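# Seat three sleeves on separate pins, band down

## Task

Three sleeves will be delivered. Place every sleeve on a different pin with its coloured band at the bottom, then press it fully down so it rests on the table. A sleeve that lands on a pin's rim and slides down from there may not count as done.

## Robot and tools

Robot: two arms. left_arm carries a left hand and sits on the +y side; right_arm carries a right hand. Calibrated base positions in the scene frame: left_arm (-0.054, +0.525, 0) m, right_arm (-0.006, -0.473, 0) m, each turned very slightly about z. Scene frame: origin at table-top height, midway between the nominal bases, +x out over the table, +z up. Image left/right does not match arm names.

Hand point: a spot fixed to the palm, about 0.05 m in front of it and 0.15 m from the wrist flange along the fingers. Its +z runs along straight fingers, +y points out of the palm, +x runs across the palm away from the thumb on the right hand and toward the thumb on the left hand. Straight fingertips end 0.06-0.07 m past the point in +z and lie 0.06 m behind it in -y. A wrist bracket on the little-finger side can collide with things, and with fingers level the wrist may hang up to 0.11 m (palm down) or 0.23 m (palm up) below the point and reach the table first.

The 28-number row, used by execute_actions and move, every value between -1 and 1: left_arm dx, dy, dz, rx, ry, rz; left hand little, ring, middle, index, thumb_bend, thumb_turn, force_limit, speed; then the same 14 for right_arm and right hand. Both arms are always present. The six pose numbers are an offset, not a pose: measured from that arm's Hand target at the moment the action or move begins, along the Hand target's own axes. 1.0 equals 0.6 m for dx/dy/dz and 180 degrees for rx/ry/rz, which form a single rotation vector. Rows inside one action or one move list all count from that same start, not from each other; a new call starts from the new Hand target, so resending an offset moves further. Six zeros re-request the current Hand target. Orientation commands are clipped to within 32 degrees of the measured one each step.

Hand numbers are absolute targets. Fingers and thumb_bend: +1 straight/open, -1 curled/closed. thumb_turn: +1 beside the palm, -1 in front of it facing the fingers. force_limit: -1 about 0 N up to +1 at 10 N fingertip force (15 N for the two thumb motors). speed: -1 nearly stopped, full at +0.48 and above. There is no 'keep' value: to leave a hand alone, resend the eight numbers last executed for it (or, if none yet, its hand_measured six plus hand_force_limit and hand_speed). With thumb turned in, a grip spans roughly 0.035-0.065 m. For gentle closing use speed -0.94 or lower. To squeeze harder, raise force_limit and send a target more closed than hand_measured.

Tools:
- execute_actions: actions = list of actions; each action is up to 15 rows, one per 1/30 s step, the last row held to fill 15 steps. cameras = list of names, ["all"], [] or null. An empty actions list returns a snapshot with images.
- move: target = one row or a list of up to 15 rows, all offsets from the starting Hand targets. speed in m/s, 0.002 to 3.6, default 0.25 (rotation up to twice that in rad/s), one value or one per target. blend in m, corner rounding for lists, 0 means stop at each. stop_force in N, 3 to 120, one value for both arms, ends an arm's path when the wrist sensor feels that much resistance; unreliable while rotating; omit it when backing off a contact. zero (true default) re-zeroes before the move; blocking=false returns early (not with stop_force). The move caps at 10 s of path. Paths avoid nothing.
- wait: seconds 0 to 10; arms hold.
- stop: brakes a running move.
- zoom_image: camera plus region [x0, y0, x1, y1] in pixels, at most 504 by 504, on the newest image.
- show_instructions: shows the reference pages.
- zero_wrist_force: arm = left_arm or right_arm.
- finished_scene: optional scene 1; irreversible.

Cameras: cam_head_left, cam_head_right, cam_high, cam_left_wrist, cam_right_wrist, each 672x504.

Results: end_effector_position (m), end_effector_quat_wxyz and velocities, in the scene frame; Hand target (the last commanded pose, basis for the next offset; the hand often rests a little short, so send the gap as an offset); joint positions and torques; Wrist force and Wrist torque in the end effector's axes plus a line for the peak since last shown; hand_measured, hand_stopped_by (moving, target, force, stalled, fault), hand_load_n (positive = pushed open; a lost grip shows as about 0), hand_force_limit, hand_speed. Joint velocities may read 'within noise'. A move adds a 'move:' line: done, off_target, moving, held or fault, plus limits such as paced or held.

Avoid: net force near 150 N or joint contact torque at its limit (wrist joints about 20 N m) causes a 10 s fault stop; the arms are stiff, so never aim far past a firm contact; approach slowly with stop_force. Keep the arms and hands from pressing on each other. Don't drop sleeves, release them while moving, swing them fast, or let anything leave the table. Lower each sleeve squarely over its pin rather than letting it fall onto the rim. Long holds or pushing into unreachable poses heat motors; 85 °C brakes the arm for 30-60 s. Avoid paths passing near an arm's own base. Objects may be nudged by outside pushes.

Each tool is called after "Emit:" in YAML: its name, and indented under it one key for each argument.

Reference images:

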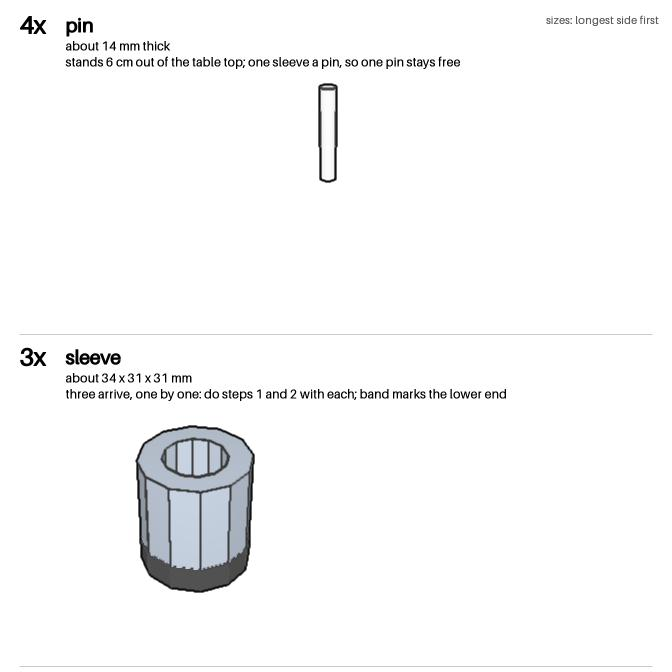

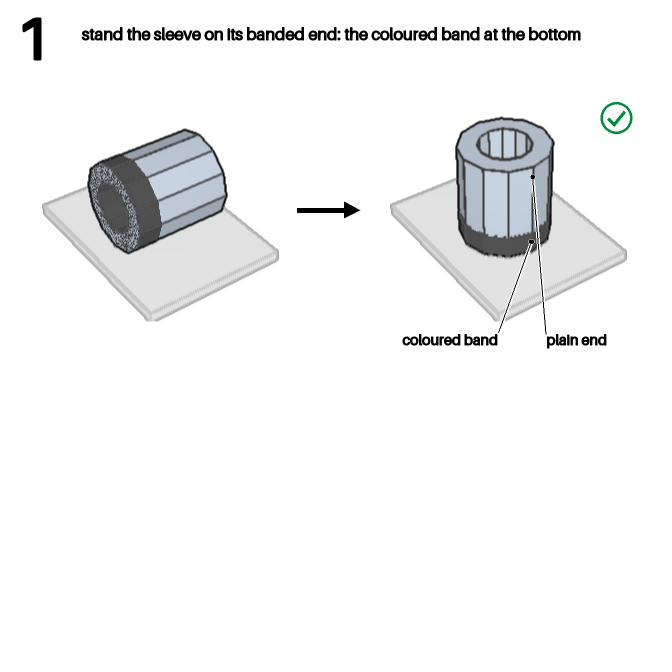

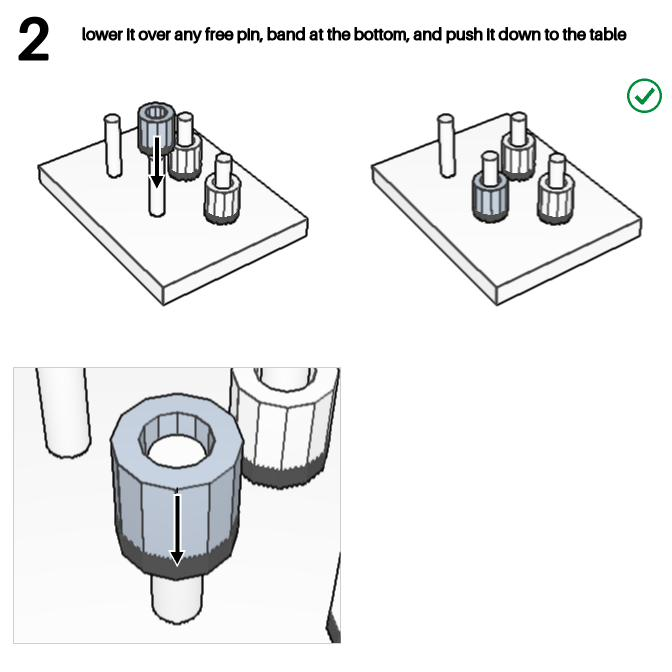

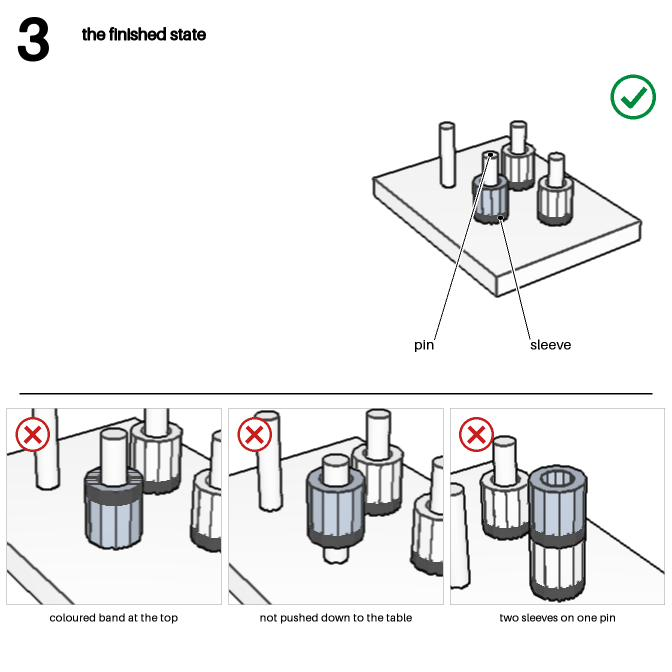

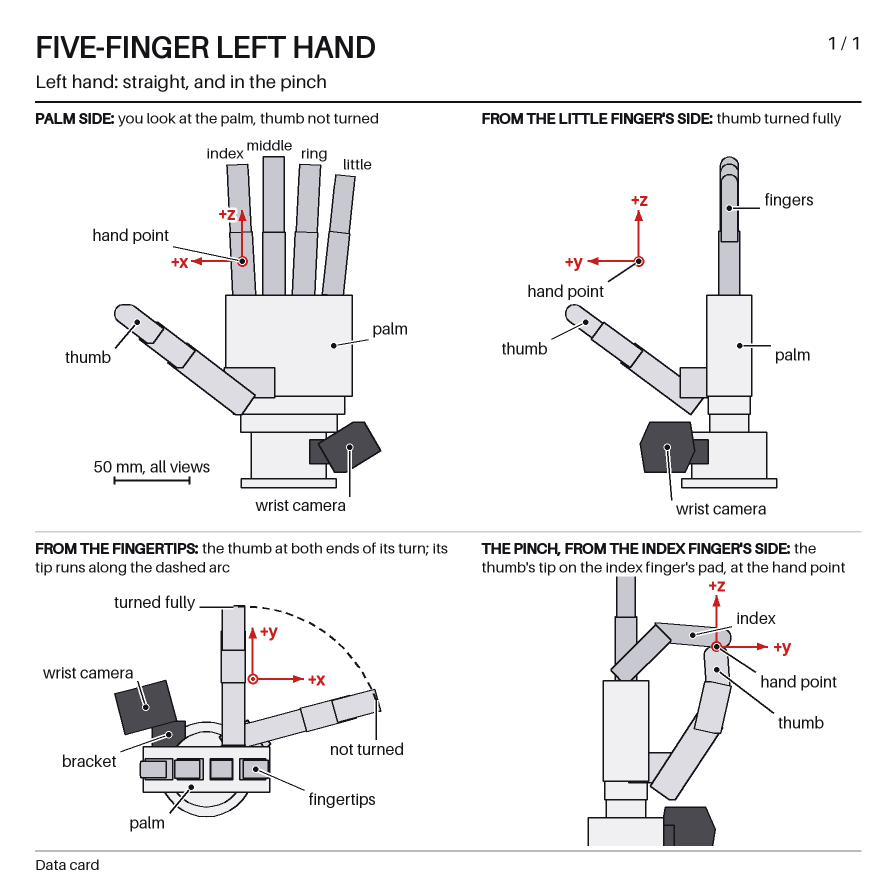

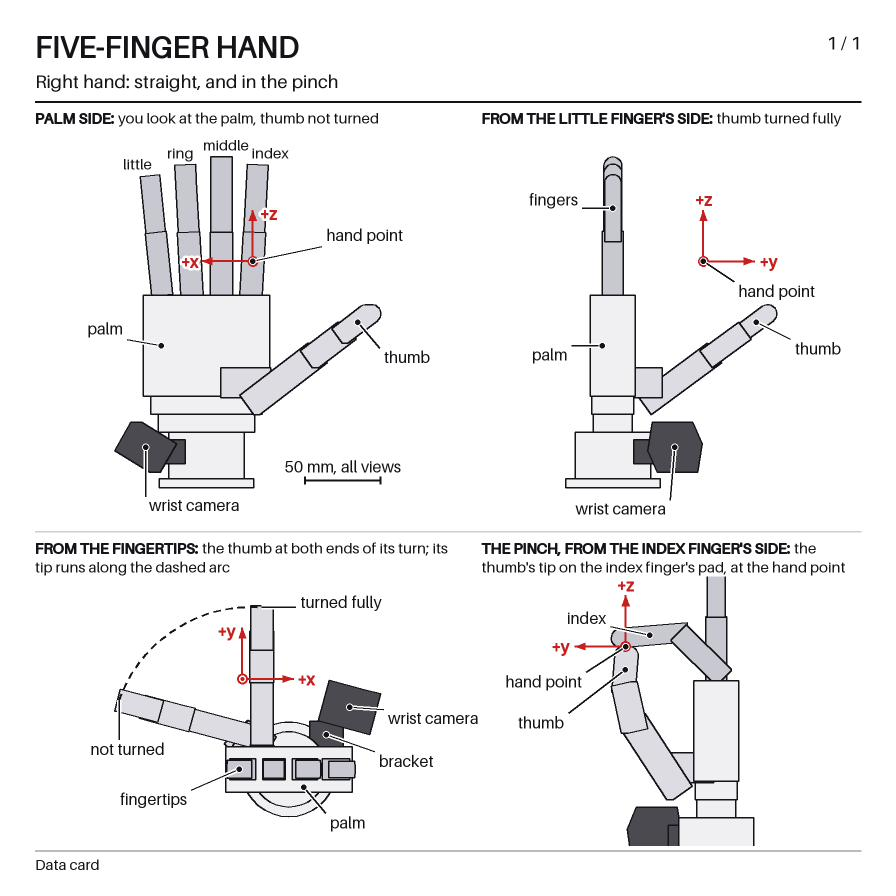

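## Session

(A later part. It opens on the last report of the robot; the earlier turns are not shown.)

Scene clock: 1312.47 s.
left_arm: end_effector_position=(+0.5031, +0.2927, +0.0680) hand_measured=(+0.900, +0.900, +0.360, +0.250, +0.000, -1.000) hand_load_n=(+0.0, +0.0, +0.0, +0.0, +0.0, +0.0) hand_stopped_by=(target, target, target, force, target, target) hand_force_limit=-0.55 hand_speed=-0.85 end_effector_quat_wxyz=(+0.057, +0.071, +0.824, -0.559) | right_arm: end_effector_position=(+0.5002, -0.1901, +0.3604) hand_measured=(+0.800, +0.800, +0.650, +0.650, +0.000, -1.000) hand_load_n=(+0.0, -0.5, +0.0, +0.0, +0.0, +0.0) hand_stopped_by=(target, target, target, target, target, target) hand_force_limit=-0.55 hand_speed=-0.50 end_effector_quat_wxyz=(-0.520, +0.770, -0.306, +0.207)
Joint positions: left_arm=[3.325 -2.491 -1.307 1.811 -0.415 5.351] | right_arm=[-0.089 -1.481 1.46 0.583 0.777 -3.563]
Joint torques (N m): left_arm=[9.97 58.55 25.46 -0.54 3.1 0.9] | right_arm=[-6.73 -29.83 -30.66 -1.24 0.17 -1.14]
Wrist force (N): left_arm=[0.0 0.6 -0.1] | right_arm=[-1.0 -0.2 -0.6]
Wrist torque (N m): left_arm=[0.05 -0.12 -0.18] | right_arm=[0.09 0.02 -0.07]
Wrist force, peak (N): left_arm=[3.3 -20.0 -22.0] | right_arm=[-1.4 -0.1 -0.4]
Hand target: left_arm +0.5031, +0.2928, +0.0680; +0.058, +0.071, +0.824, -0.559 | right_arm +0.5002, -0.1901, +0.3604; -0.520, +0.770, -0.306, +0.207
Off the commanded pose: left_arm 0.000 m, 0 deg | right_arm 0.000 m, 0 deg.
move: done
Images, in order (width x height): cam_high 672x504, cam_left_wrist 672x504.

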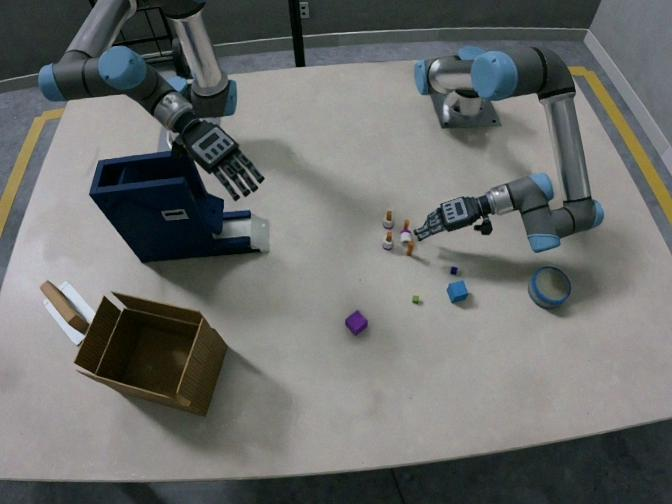

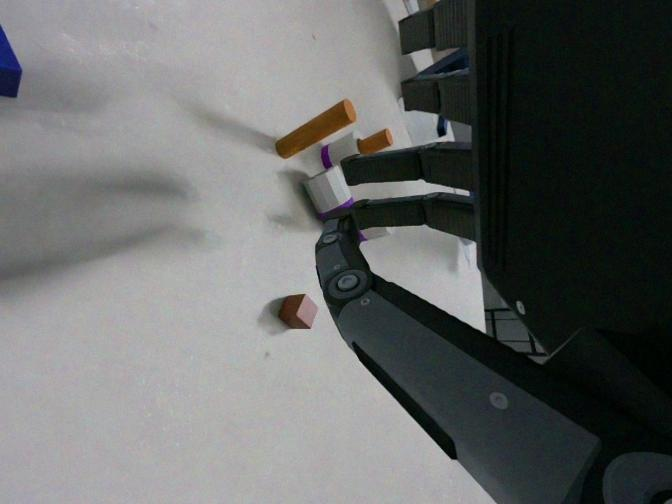

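Emit:
zoom_image:
  camera: "cam_high"
  region: [390, 215, 422, 260]

Emit:
wait:
  seconds: 0
  cameras: ["cam_right_wrist", "cam_head_right", "cam_head_left"]

Emit:
zoom_image:
  camera: "cam_right_wrist"
  region: [360, 220, 440, 320]

Emit:
zoom_image:
  camera: "cam_head_right"
  region: [280, 310, 330, 360]

Emit:
zoom_image:
  camera: "cam_head_left"
  region: [290, 310, 340, 360]

Scaled by 11.200 from the camera's 672x504 image, which has a finer 960x720 frame.

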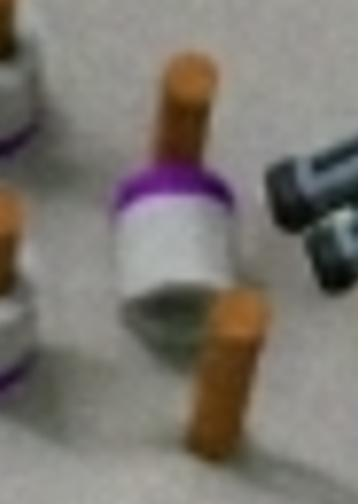

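Scene clock: 1327.87 s.
left_arm: end_effector_position=(+0.5031, +0.2928, +0.0680) hand_measured=(+0.900, +0.900, +0.360, +0.250, +0.000, -1.000) hand_load_n=(+0.0, +0.0, +0.0, +0.0, +0.0, +0.0) hand_stopped_by=(target, target, target, force, target, target) hand_force_limit=-0.55 hand_speed=-0.85 end_effector_quat_wxyz=(+0.058, +0.071, +0.824, -0.559) | right_arm: end_effector_position=(+0.5002, -0.1901, +0.3604) hand_measured=(+0.800, +0.800, +0.650, +0.650, +0.000, -1.000) hand_load_n=(+0.0, +0.0, +0.0, +0.0, +0.0, +0.0) hand_stopped_by=(target, target, target, target, target, target) hand_force_limit=-0.55 hand_speed=-0.50 end_effector_quat_wxyz=(-0.520, +0.770, -0.306, +0.207)
Joint positions: left_arm=[3.325 -2.491 -1.307 1.811 -0.415 5.351] | right_arm=[-0.089 -1.481 1.46 0.583 0.777 -3.563]
Joint torques (N m): left_arm=[10.84 71.57 25.76 -1.95 -0.83 -1.11] | right_arm=[-6.26 -28.22 -31.13 -1.3 0.38 -1.08]
Wrist force (N): left_arm=[0.0 0.5 -0.1] | right_arm=[-1.1 -0.2 -0.4]
Wrist torque (N m): left_arm=[0.04 -0.12 -0.18] | right_arm=[0.08 0.02 -0.07]
Wrist force, peak (N): left_arm=[0.2 0.8 0.2] | right_arm=[-1.3 -0.1 -0.6]
Hand target: left_arm +0.5031, +0.2928, +0.0680; +0.058, +0.071, +0.824, -0.559 | right_arm +0.5002, -0.1901, +0.3604; -0.520, +0.770, -0.306, +0.207
Off the commanded pose: left_arm 0.000 m, 0 deg | right_arm 0.000 m, 0 deg.
Images, in order (width x height): cam_head_left 672x504, cam_head_right 672x504, cam_right_wrist 672x504.

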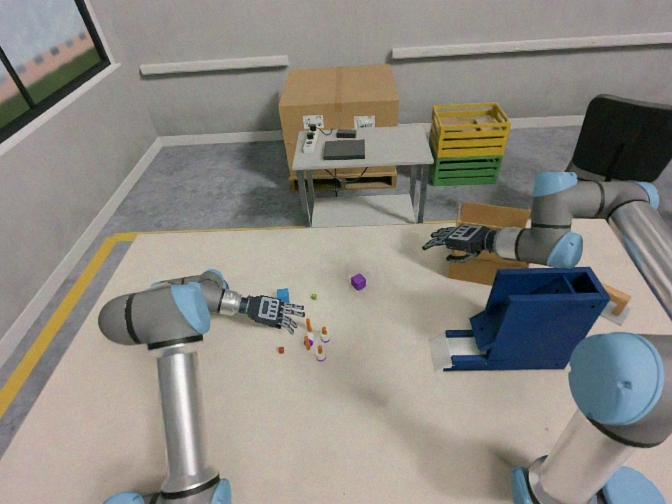

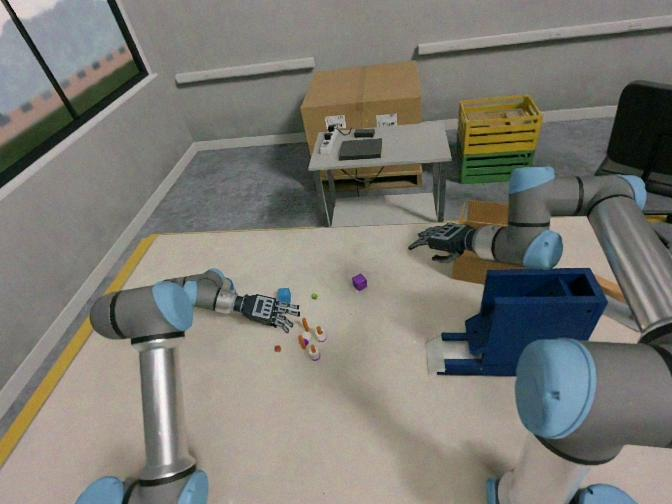

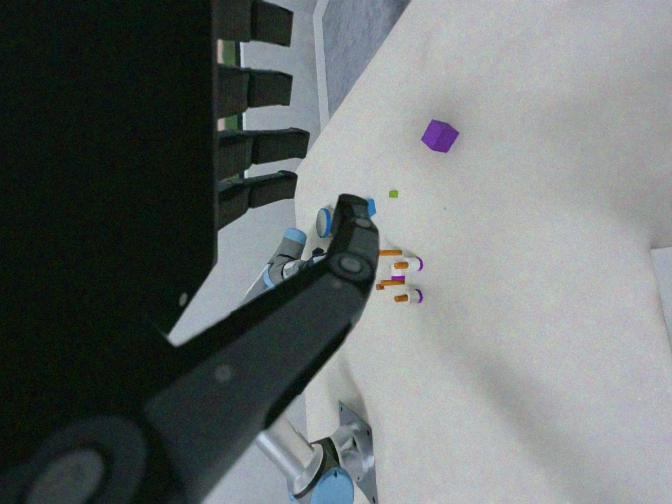

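Scaled by 5.040 from the camera's 672x504 image, which has a finer 960x720 frame.

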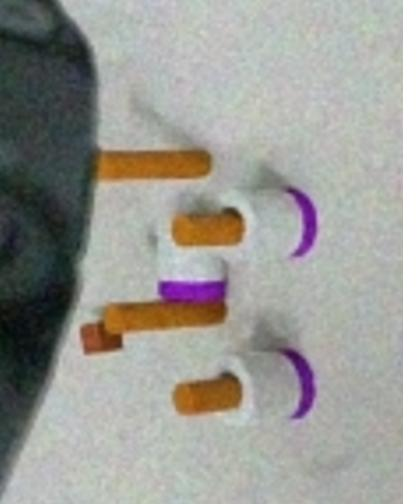

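Scaled by 10.080 from the camera's 672x504 image, which has a finer 960x720 frame.

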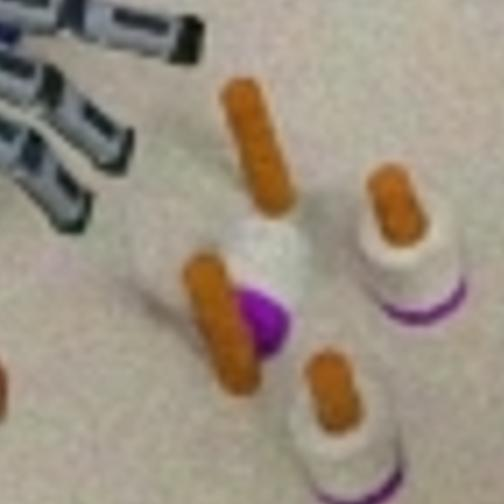

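Scaled by 10.080 from the camera's 672x504 image, which has a finer 960x720 frame.

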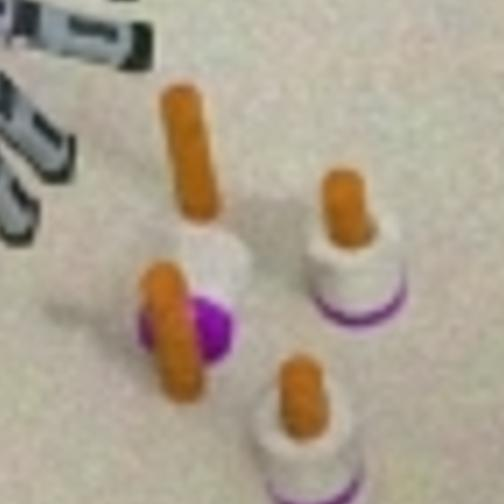

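Emit:
move:
  target: [0.0084,-0.0261,0.1193,0,0,0,0.9,0.9,0.36,0.36,0.0,-1,-0.55,-0.3,0,0,0,0,0,0,0.8,0.8,0.65,0.65,0.0,-1,-0.55,-0.5]
  speed: 0.15

Emit:
move:
  target: [0.0122,0.0639,0.0258,0,0,0,0.9,0.9,0.36,0.36,0.0,-1,-0.55,-0.3,0,0,0,0,0,0,0.8,0.8,0.65,0.65,0.0,-1,-0.55,-0.5]
  speed: 0.03
  stop_force: 3
  cameras: ["cam_left_wrist","cam_right_wrist"]

Emit:
zoom_image:
  camera: "cam_left_wrist"
  region: [200, 100, 500, 350]

Emit:
zoom_image:
  camera: "cam_right_wrist"
  region: [360, 220, 440, 320]

Scene clock: 1336.80 s.
left_arm: end_effector_position=(+0.4965, +0.2208, +0.0551) hand_measured=(+0.900, +0.900, +0.360, +0.360, +0.000, -1.000) hand_load_n=(+0.0, +0.0, +0.0, +0.0, +0.0, +0.0) hand_stopped_by=(target, target, target, target, target, target) hand_force_limit=-0.55 hand_speed=-0.30 end_effector_quat_wxyz=(+0.058, +0.071, +0.824, -0.559) | right_arm: end_effector_position=(+0.5002, -0.1901, +0.3604) hand_measured=(+0.800, +0.800, +0.650, +0.650, +0.000, -1.000) hand_load_n=(+0.0, +0.0, +0.0, +0.0, +0.0, +0.0) hand_stopped_by=(target, target, target, target, target, target) hand_force_limit=-0.55 hand_speed=-0.50 end_effector_quat_wxyz=(-0.520, +0.770, -0.306, +0.207)
Joint positions: left_arm=[3.199 -2.486 -1.27 2.06 -0.381 5.036] | right_arm=[-0.089 -1.481 1.46 0.583 0.777 -3.563]
Joint torques (N m): left_arm=[1.41 57.44 10.12 -5.82 -0.76 -1.05] | right_arm=[-6.4 -28.19 -31.55 -1.19 0.49 -1.09]
Wrist force (N): left_arm=[-0.4 0.8 -0.3] | right_arm=[-1.0 -0.4 -0.4]
Wrist torque (N m): left_arm=[0.12 -0.03 -0.13] | right_arm=[0.05 0.00 -0.07]
Wrist force, peak (N): left_arm=[-0.1 1.2 -1.2] | right_arm=[-1.3 0.0 -0.5]
Hand target: left_arm +0.4965, +0.2208, +0.0550; +0.058, +0.071, +0.824, -0.559 | right_arm +0.5002, -0.1901, +0.3604; -0.520, +0.770, -0.306, +0.207
Off the commanded pose: left_arm 0.000 m, 0 deg | right_arm 0.000 m, 0 deg.
move: done

Scene clock: 1338.70 s.
left_arm: end_effector_position=(+0.4965, +0.2208, +0.0219) hand_measured=(+0.900, +0.900, +0.360, +0.360, +0.000, -1.000) hand_load_n=(+0.0, +0.0, -0.5, +0.5, +0.0, +0.0) hand_stopped_by=(target, target, target, target, target, target) hand_force_limit=-0.55 hand_speed=-0.30 end_effector_quat_wxyz=(+0.058, +0.071, +0.824, -0.559) | right_arm: end_effector_position=(+0.5002, -0.1901, +0.3604) hand_measured=(+0.800, +0.800, +0.650, +0.650, +0.000, -1.000) hand_load_n=(+0.0, +0.0, +0.0, +0.0, +0.0, +0.0) hand_stopped_by=(target, target, target, target, target, target) hand_force_limit=-0.55 hand_speed=-0.50 end_effector_quat_wxyz=(-0.520, +0.770, -0.306, +0.207)
Joint positions: left_arm=[3.199 -2.535 -1.273 2.112 -0.381 5.036] | right_arm=[-0.089 -1.481 1.46 0.583 0.777 -3.563]
Joint torques (N m): left_arm=[-2.51 57.65 7.24 -6.72 -0.96 0.45] | right_arm=[-6.08 -28.13 -30.76 -1.32 0.49 -1.1]
Wrist force (N): left_arm=[-4.3 -0.4 1.6] | right_arm=[-1.0 0.1 -0.2]
Wrist torque (N m): left_arm=[0.01 -0.09 -0.33] | right_arm=[0.10 0.00 -0.07]
Wrist force, peak (N): left_arm=[-12.9 -2.8 4.0] | right_arm=[-1.2 0.1 -0.5]
Hand target: left_arm +0.4965, +0.2208, +0.0218; +0.058, +0.071, +0.824, -0.559 (not the last commanded pose) | right_arm +0.5002, -0.1901, +0.3604; -0.520, +0.770, -0.306, +0.207
Off the commanded pose: left_arm 0.009 m, 0 deg | right_arm 0.000 m, 0 deg.
move: contact (left_arm)
Images, in order (width x height): cam_left_wrist 672x504, cam_right_wrist 672x504.

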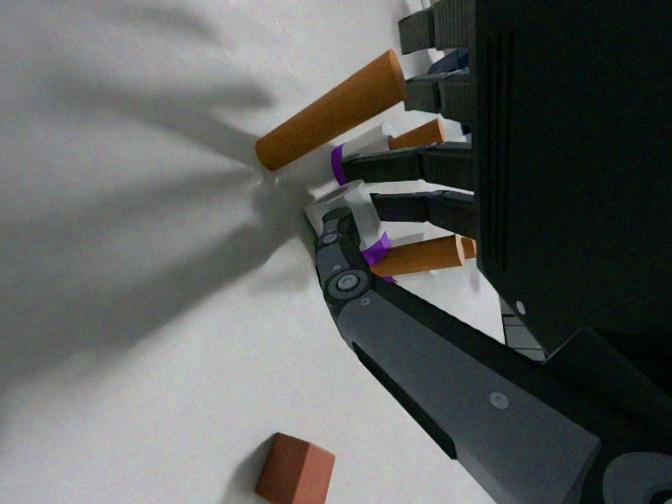

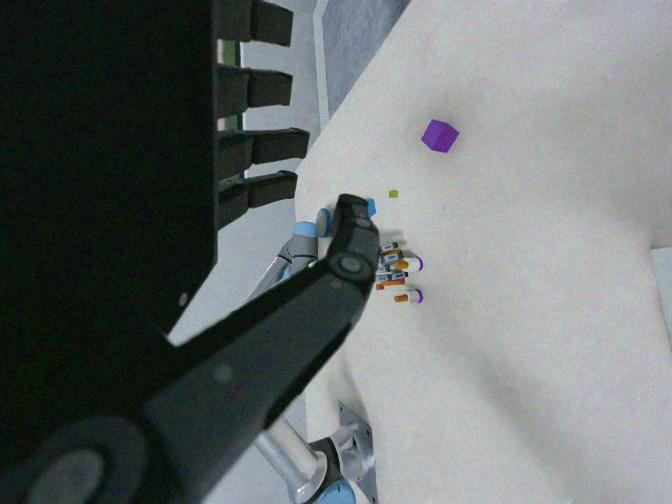

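Scaled by 1.680 from the camera's 672x504 image, which has a finer 960x720 frame.

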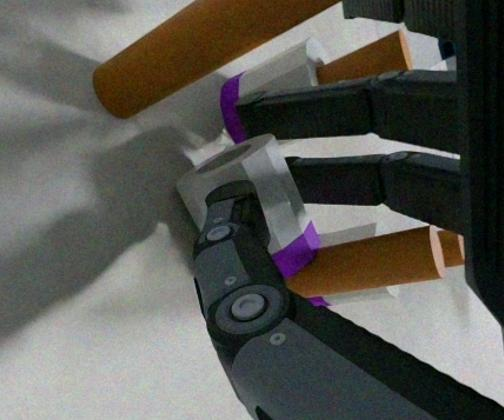

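Scaled by 5.040 from the camera's 672x504 image, which has a finer 960x720 frame.

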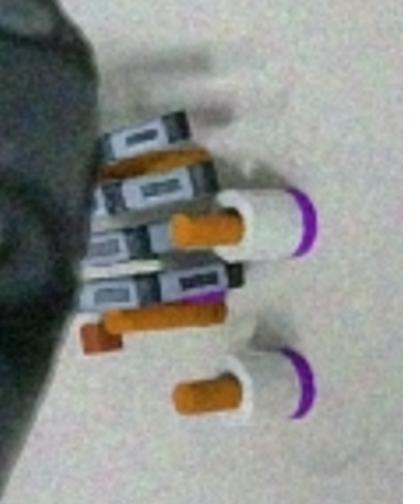

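Emit:
move:
  target: [-0.0097,-0.0510,-0.0183,0,0,0,0.9,0.9,0.36,0.36,0.0,-1,-0.55,-0.3,0,0,0,0,0,0,0.8,0.8,0.65,0.65,0.0,-1,-0.55,-0.5]
  speed: 0.08

Emit:
execute_actions:
  actions:
    - [[0,0,0,0,0,0,0.9,0.9,-0.95,0.36,0.0,-1,-0.55,0.0,0,0,0,0,0,0,0.8,0.8,0.65,0.65,0.0,-1,-0.55,-0.5]]
    - [[0,0,0,0,0,0,0.9,0.9,-0.95,0.36,0.0,-1,-0.55,0.0,0,0,0,0,0,0,0.8,0.8,0.65,0.65,0.0,-1,-0.55,-0.5]]
  cameras: ["cam_left_wrist","cam_right_wrist"]

Emit:
zoom_image:
  camera: "cam_left_wrist"
  region: [200, 100, 500, 350]

Emit:
zoom_image:
  camera: "cam_right_wrist"
  region: [360, 220, 440, 320]

Scene clock: 1348.23 s.
left_arm: end_effector_position=(+0.4965, +0.2195, +0.0549) hand_measured=(+0.900, +0.900, +0.360, +0.360, +0.000, -1.000) hand_load_n=(+0.0, +0.0, +0.0, +0.0, +0.0, +0.5) hand_stopped_by=(target, target, target, target, target, target) hand_force_limit=-0.55 hand_speed=-0.30 end_effector_quat_wxyz=(+0.057, +0.071, +0.824, -0.559) end_effector_velocity=(+0.001, +0.000, -0.001) end_effector_angular_velocity=(+0.000, -0.007, -0.001) | right_arm: end_effector_position=(+0.5002, -0.1901, +0.3604) hand_measured=(+0.800, +0.800, +0.650, +0.650, +0.000, -1.000) hand_load_n=(+0.0, +0.0, +0.0, +0.0, +0.0, +0.0) hand_stopped_by=(target, target, target, target, target, target) hand_force_limit=-0.55 hand_speed=-0.50 end_effector_quat_wxyz=(-0.520, +0.770, -0.306, +0.207)
Joint positions: left_arm=[3.196 -2.487 -1.269 2.064 -0.381 5.03] | right_arm=[-0.089 -1.481 1.46 0.583 0.777 -3.563]
Joint velocities: left_arm=[0 -0.001 0 0.005 0 0.002] | right_arm=[within noise]
Joint torques (N m): left_arm=[-7.66 58.54 14.38 -0.53 4.29 1.02] | right_arm=[-6.25 -27.76 -30.49 -1.24 0.47 -1.17]
Wrist force (N): left_arm=[-0.5 0.9 -0.1] | right_arm=[-0.7 -0.2 -0.5]
Wrist torque (N m): left_arm=[0.13 -0.01 -0.14] | right_arm=[0.07 -0.03 -0.05]
Wrist force, peak (N): left_arm=[-4.8 -0.4 1.7] | right_arm=[-1.5 -0.2 -0.3]
Hand target: left_arm +0.4965, +0.2195, +0.0548; +0.058, +0.071, +0.824, -0.559 | right_arm +0.5002, -0.1901, +0.3604; -0.520, +0.770, -0.306, +0.207
Off the commanded pose: left_arm 0.000 m, 0 deg | right_arm 0.000 m, 0 deg.
move: done

Scene clock: 1349.43 s.
left_arm: end_effector_position=(+0.4965, +0.2195, +0.0549) hand_measured=(+0.900, +0.900, -0.252, +0.360, +0.000, -1.000) hand_load_n=(+0.0, +0.0, +20.5, +0.0, +2.0, +0.0) hand_stopped_by=(target, target, force, target, target, target) hand_force_limit=-0.55 hand_speed=0.00 end_effector_quat_wxyz=(+0.058, +0.071, +0.824, -0.559) | right_arm: end_effector_position=(+0.5002, -0.1901, +0.3604) hand_measured=(+0.800, +0.800, +0.650, +0.650, +0.000, -1.000) hand_load_n=(+0.0, +0.0, +0.0, +0.0, +0.0, +0.5) hand_stopped_by=(target, target, target, target, target, target) hand_force_limit=-0.55 hand_speed=-0.50 end_effector_quat_wxyz=(-0.520, +0.770, -0.306, +0.207)
Joint positions: left_arm=[3.196 -2.487 -1.269 2.064 -0.381 5.03] | right_arm=[-0.089 -1.481 1.46 0.583 0.777 -3.563]
Joint torques (N m): left_arm=[9.41 61.1 8.09 -0.6 2.88 0.91] | right_arm=[-6.17 -27.99 -31.93 -1.23 0.64 -1.13]
Wrist force (N): left_arm=[-0.5 1.1 -0.2] | right_arm=[-1.0 -0.1 -0.5]
Wrist torque (N m): left_arm=[0.17 -0.02 -0.15] | right_arm=[0.10 0.02 -0.07]
Wrist force, peak (N): left_arm=[-0.6 1.1 -0.5] | right_arm=[-1.3 -0.1 -0.6]
Hand target: left_arm +0.4965, +0.2195, +0.0548; +0.058, +0.071, +0.824, -0.559 | right_arm +0.5002, -0.1901, +0.3604; -0.520, +0.770, -0.306, +0.207
Off the commanded pose: left_arm 0.000 m, 0 deg | right_arm 0.000 m, 0 deg.
Images, in order (width x height): cam_left_wrist 672x504, cam_right_wrist 672x504.

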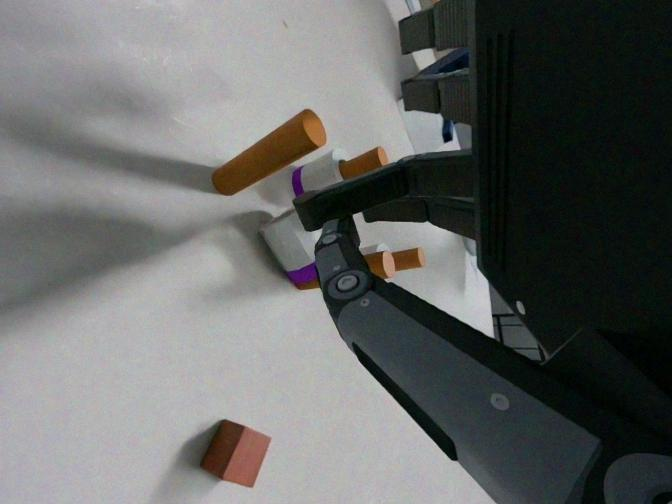

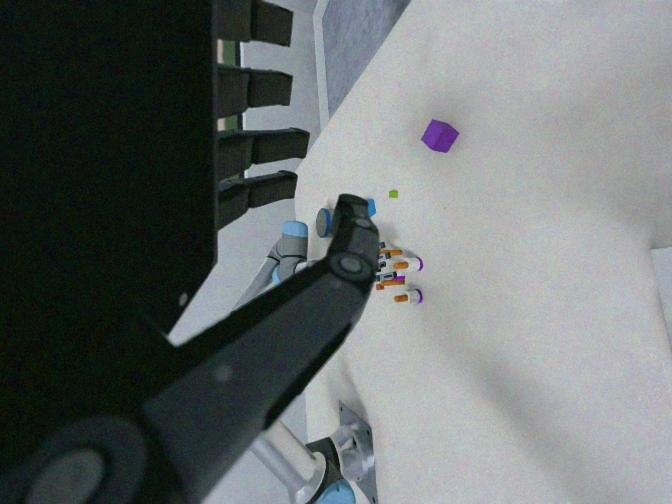

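Scaled by 1.680 from the camera's 672x504 image, which has a finer 960x720 frame.

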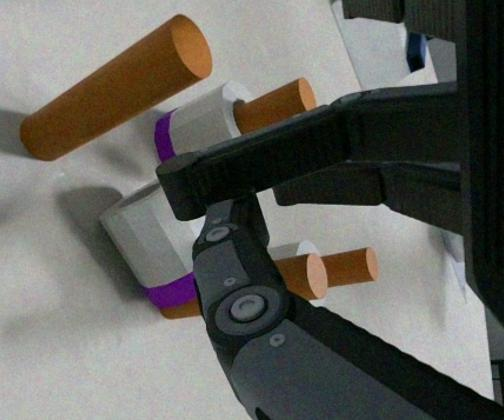

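Scaled by 5.040 from the camera's 672x504 image, which has a finer 960x720 frame.

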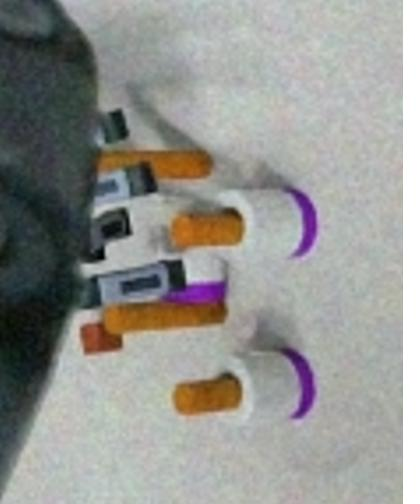

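Emit:
move:
  target: [-0.0024,0.0008,-0.0007,0,0,0,1.0,1.0,0.36,0.36,0.0,-1,-0.55,-0.3,0,0,0,0,0,0,0.8,0.8,0.65,0.65,0.0,-1,-0.55,-0.5]
  speed: 0.08

Emit:
move:
  target: [0.0101,0.0530,0.0214,0,0,0,1.0,1.0,0.36,0.36,0.0,-1,-0.55,-0.3,0,0,0,0,0,0,0.8,0.8,0.65,0.65,0.0,-1,-0.55,-0.5]
  speed: 0.02
  stop_force: 3
  cameras: ["cam_left_wrist","cam_right_wrist"]

Emit:
zoom_image:
  camera: "cam_left_wrist"
  region: [200, 100, 500, 350]

Emit:
zoom_image:
  camera: "cam_right_wrist"
  region: [360, 220, 440, 320]

Scene clock: 1360.37 s.
left_arm: end_effector_position=(+0.4980, +0.2200, +0.0548) hand_measured=(+1.000, +1.000, +0.360, +0.360, +0.000, -1.000) hand_load_n=(-0.5, +0.0, +0.0, +0.0, +0.0, +0.0) hand_stopped_by=(target, target, target, target, target, target) hand_force_limit=-0.55 hand_speed=-0.30 end_effector_quat_wxyz=(+0.058, +0.071, +0.824, -0.559) | right_arm: end_effector_position=(+0.5002, -0.1901, +0.3604) hand_measured=(+0.800, +0.800, +0.650, +0.650, +0.000, -1.000) hand_load_n=(+0.0, +0.0, -0.5, +0.0, +0.0, +0.0) hand_stopped_by=(target, target, target, target, target, target) hand_force_limit=-0.55 hand_speed=-0.50 end_effector_quat_wxyz=(-0.520, +0.770, -0.306, +0.207)
Joint positions: left_arm=[3.197 -2.49 -1.263 2.06 -0.381 5.032] | right_arm=[-0.089 -1.481 1.46 0.583 0.777 -3.563]
Joint torques (N m): left_arm=[10.53 61.74 21.42 -7.04 -0.95 0.69] | right_arm=[-5.58 -27.12 -30.93 -1.28 0.67 -1.01]
Wrist force (N): left_arm=[-0.4 1.0 -0.2] | right_arm=[-1.0 0.1 -0.4]
Wrist torque (N m): left_arm=[0.16 -0.04 -0.14] | right_arm=[0.12 0.01 -0.06]
Wrist force, peak (N): left_arm=[-0.5 1.2 -0.3] | right_arm=[-1.3 -0.4 -0.4]
Hand target: left_arm +0.4980, +0.2200, +0.0548; +0.058, +0.071, +0.824, -0.559 | right_arm +0.5002, -0.1901, +0.3604; -0.520, +0.770, -0.306, +0.207
Off the commanded pose: left_arm 0.000 m, 0 deg | right_arm 0.000 m, 0 deg.
move: done

Scene clock: 1363.10 s.
left_arm: end_effector_position=(+0.4980, +0.2201, +0.0200) hand_measured=(+1.000, +1.000, +0.360, +0.360, +0.000, -1.000) hand_load_n=(+0.0, +0.0, +0.0, +0.0, +0.5, +0.0) hand_stopped_by=(target, target, target, target, target, target) hand_force_limit=-0.55 hand_speed=-0.30 end_effector_quat_wxyz=(+0.058, +0.071, +0.824, -0.559) | right_arm: end_effector_position=(+0.5002, -0.1901, +0.3604) hand_measured=(+0.800, +0.800, +0.650, +0.650, +0.000, -1.000) hand_load_n=(+0.0, +0.0, +0.0, +0.0, +0.0, +0.0) hand_stopped_by=(target, target, target, target, target, target) hand_force_limit=-0.55 hand_speed=-0.50 end_effector_quat_wxyz=(-0.520, +0.770, -0.306, +0.207)
Joint positions: left_arm=[3.197 -2.541 -1.266 2.115 -0.381 5.032] | right_arm=[-0.089 -1.481 1.46 0.583 0.777 -3.563]
Joint torques (N m): left_arm=[9.81 73.42 14.57 -7.76 -0.81 -1.07] | right_arm=[-5.88 -26.22 -31.52 -1.31 0.72 -1.14]
Wrist force (N): left_arm=[-0.8 1.1 -0.1] | right_arm=[-1.1 -0.1 -0.4]
Wrist torque (N m): left_arm=[0.15 -0.07 -0.17] | right_arm=[0.08 0.02 -0.07]
Wrist force, peak (N): left_arm=[-1.1 1.2 0.3] | right_arm=[-1.3 0.0 -0.6]
Hand target: left_arm +0.4980, +0.2201, +0.0200; +0.058, +0.071, +0.824, -0.559 | right_arm +0.5002, -0.1901, +0.3604; -0.520, +0.770, -0.306, +0.207
Off the commanded pose: left_arm 0.000 m, 0 deg | right_arm 0.000 m, 0 deg.
move: done
Images, in order (width x height): cam_left_wrist 672x504, cam_right_wrist 672x504.

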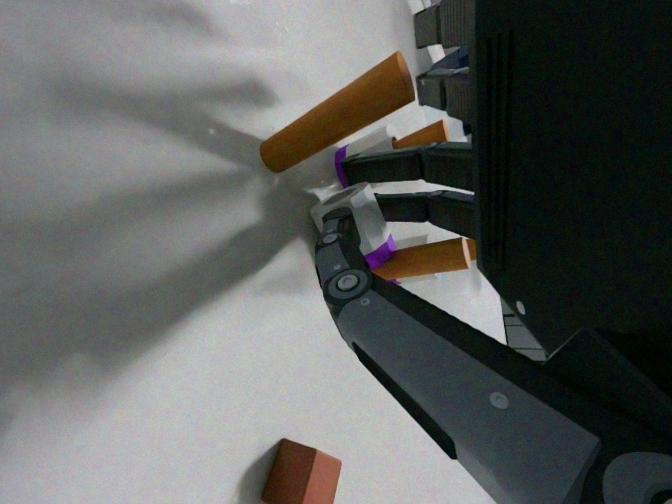

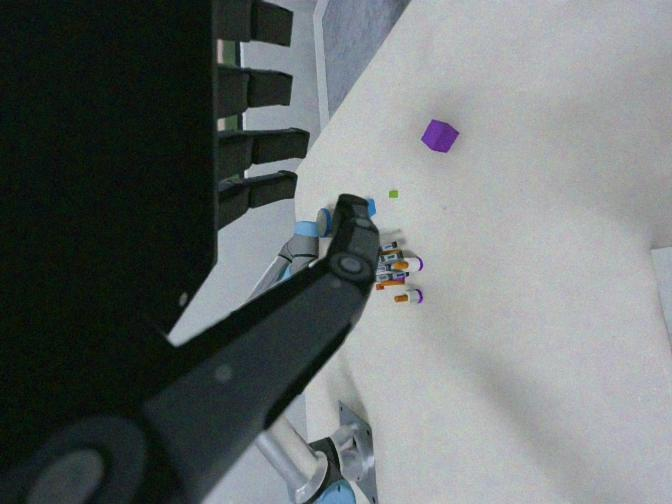

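Scaled by 1.680 from the camera's 672x504 image, which has a finer 960x720 frame.

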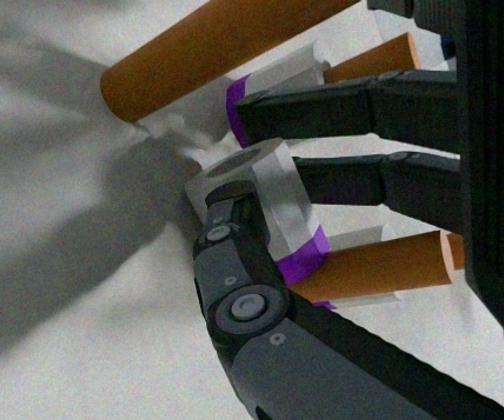

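Scaled by 5.040 from the camera's 672x504 image, which has a finer 960x720 frame.

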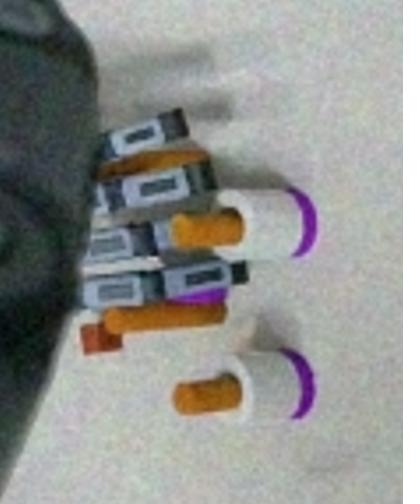

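Emit:
move:
  target: [0.0018,0.0095,0.0039,0,0,0,1.0,1.0,0.36,0.36,0.0,-1,-0.55,-0.3,0,0,0,0,0,0,0.8,0.8,0.65,0.65,0.0,-1,-0.55,-0.5]
  speed: 0.015
  stop_force: 3

Emit:
execute_actions:
  actions:
    - [[0,0,0,0,0,0,1.0,1.0,0.36,-0.1,0.0,-1,-0.4,-0.85,0,0,0,0,0,0,0.8,0.8,0.65,0.65,0.0,-1,-0.55,-0.5]]
    - [[0,0,0,0,0,0,1.0,1.0,0.36,-0.1,0.0,-1,-0.4,-0.85,0,0,0,0,0,0,0.8,0.8,0.65,0.65,0.0,-1,-0.55,-0.5]]
  cameras: ["cam_left_wrist"]

Emit:
zoom_image:
  camera: "cam_left_wrist"
  region: [200, 100, 500, 350]

Scene clock: 1367.33 s.
left_arm: end_effector_position=(+0.4980, +0.2201, +0.0179) hand_measured=(+1.000, +1.000, +0.360, +0.360, +0.000, -1.000) hand_load_n=(+0.0, +0.0, +0.0, +0.0, +0.0, +0.0) hand_stopped_by=(target, target, target, target, target, target) hand_force_limit=-0.55 hand_speed=-0.30 end_effector_quat_wxyz=(+0.058, +0.071, +0.824, -0.559) | right_arm: end_effector_position=(+0.5002, -0.1901, +0.3604) hand_measured=(+0.800, +0.800, +0.650, +0.650, +0.000, -1.000) hand_load_n=(+0.0, +0.0, +0.0, +0.0, +0.0, +0.0) hand_stopped_by=(target, target, target, target, target, target) hand_force_limit=-0.55 hand_speed=-0.50 end_effector_quat_wxyz=(-0.520, +0.770, -0.306, +0.207)
Joint positions: left_arm=[3.197 -2.544 -1.266 2.118 -0.381 5.032] | right_arm=[-0.089 -1.481 1.46 0.583 0.777 -3.563]
Joint torques (N m): left_arm=[3.18 72.71 13.7 -8.43 -0.23 -0.48] | right_arm=[-5.88 -26.67 -30.91 -1.33 0.79 -1.07]
Wrist force (N): left_arm=[-5.4 2.6 0.7] | right_arm=[-0.8 -0.3 -0.5]
Wrist torque (N m): left_arm=[0.17 -0.03 -0.40] | right_arm=[0.06 -0.03 -0.05]
Wrist force, peak (N): left_arm=[-8.0 -1.1 -0.1] | right_arm=[-1.2 -0.3 -0.4]
Hand target: left_arm +0.4980, +0.2201, +0.0179; +0.058, +0.071, +0.824, -0.559 (not the last commanded pose) | right_arm +0.5002, -0.1901, +0.3604; -0.520, +0.770, -0.306, +0.207
Off the commanded pose: left_arm 0.004 m, 0 deg | right_arm 0.000 m, 0 deg.
move: contact (left_arm)

Scene clock: 1368.53 s.
left_arm: end_effector_position=(+0.4980, +0.2201, +0.0179) hand_measured=(+1.000, +1.000, +0.360, +0.264, +0.000, -1.000) hand_load_n=(+0.0, +0.0, +0.0, +2.5, +1.5, +0.0) hand_stopped_by=(target, target, target, force, target, target) hand_force_limit=-0.40 hand_speed=-0.85 end_effector_quat_wxyz=(+0.058, +0.071, +0.824, -0.559) | right_arm: end_effector_position=(+0.5002, -0.1901, +0.3604) hand_measured=(+0.800, +0.800, +0.650, +0.650, +0.000, -1.000) hand_load_n=(-0.5, +0.0, +0.0, +0.0, +0.5, +0.0) hand_stopped_by=(target, target, target, target, target, target) hand_force_limit=-0.55 hand_speed=-0.50 end_effector_quat_wxyz=(-0.520, +0.770, -0.306, +0.207)
Joint positions: left_arm=[3.197 -2.544 -1.266 2.118 -0.381 5.032] | right_arm=[-0.089 -1.481 1.46 0.583 0.777 -3.563]
Joint torques (N m): left_arm=[3.14 64.78 4.85 -5.73 -0.28 1.03] | right_arm=[-5.94 -26.47 -31.94 -1.24 0.67 -1.19]
Wrist force (N): left_arm=[-6.7 -1.6 1.5] | right_arm=[-1.1 -0.2 -0.6]
Wrist torque (N m): left_arm=[-0.02 -0.05 -0.42] | right_arm=[0.09 0.03 -0.07]
Wrist force, peak (N): left_arm=[-6.7 -1.6 1.5] | right_arm=[-1.2 -0.1 -0.6]
Hand target: left_arm +0.4980, +0.2201, +0.0179; +0.058, +0.071, +0.824, -0.559 | right_arm +0.5002, -0.1901, +0.3604; -0.520, +0.770, -0.306, +0.207
Off the commanded pose: left_arm 0.000 m, 0 deg | right_arm 0.000 m, 0 deg.
Images, in order (width x height): cam_left_wrist 672x504.

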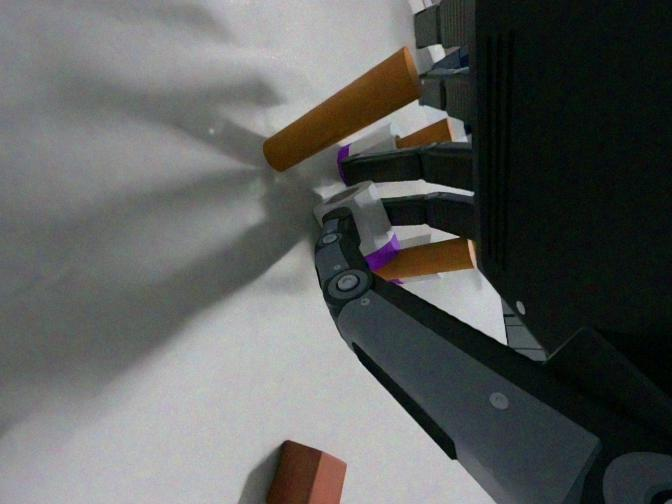

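Scaled by 1.680 from the camera's 672x504 image, which has a finer 960x720 frame.

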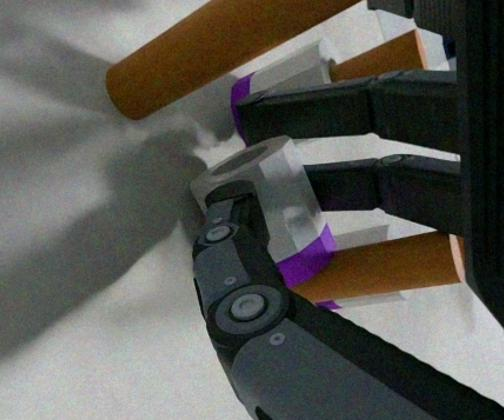

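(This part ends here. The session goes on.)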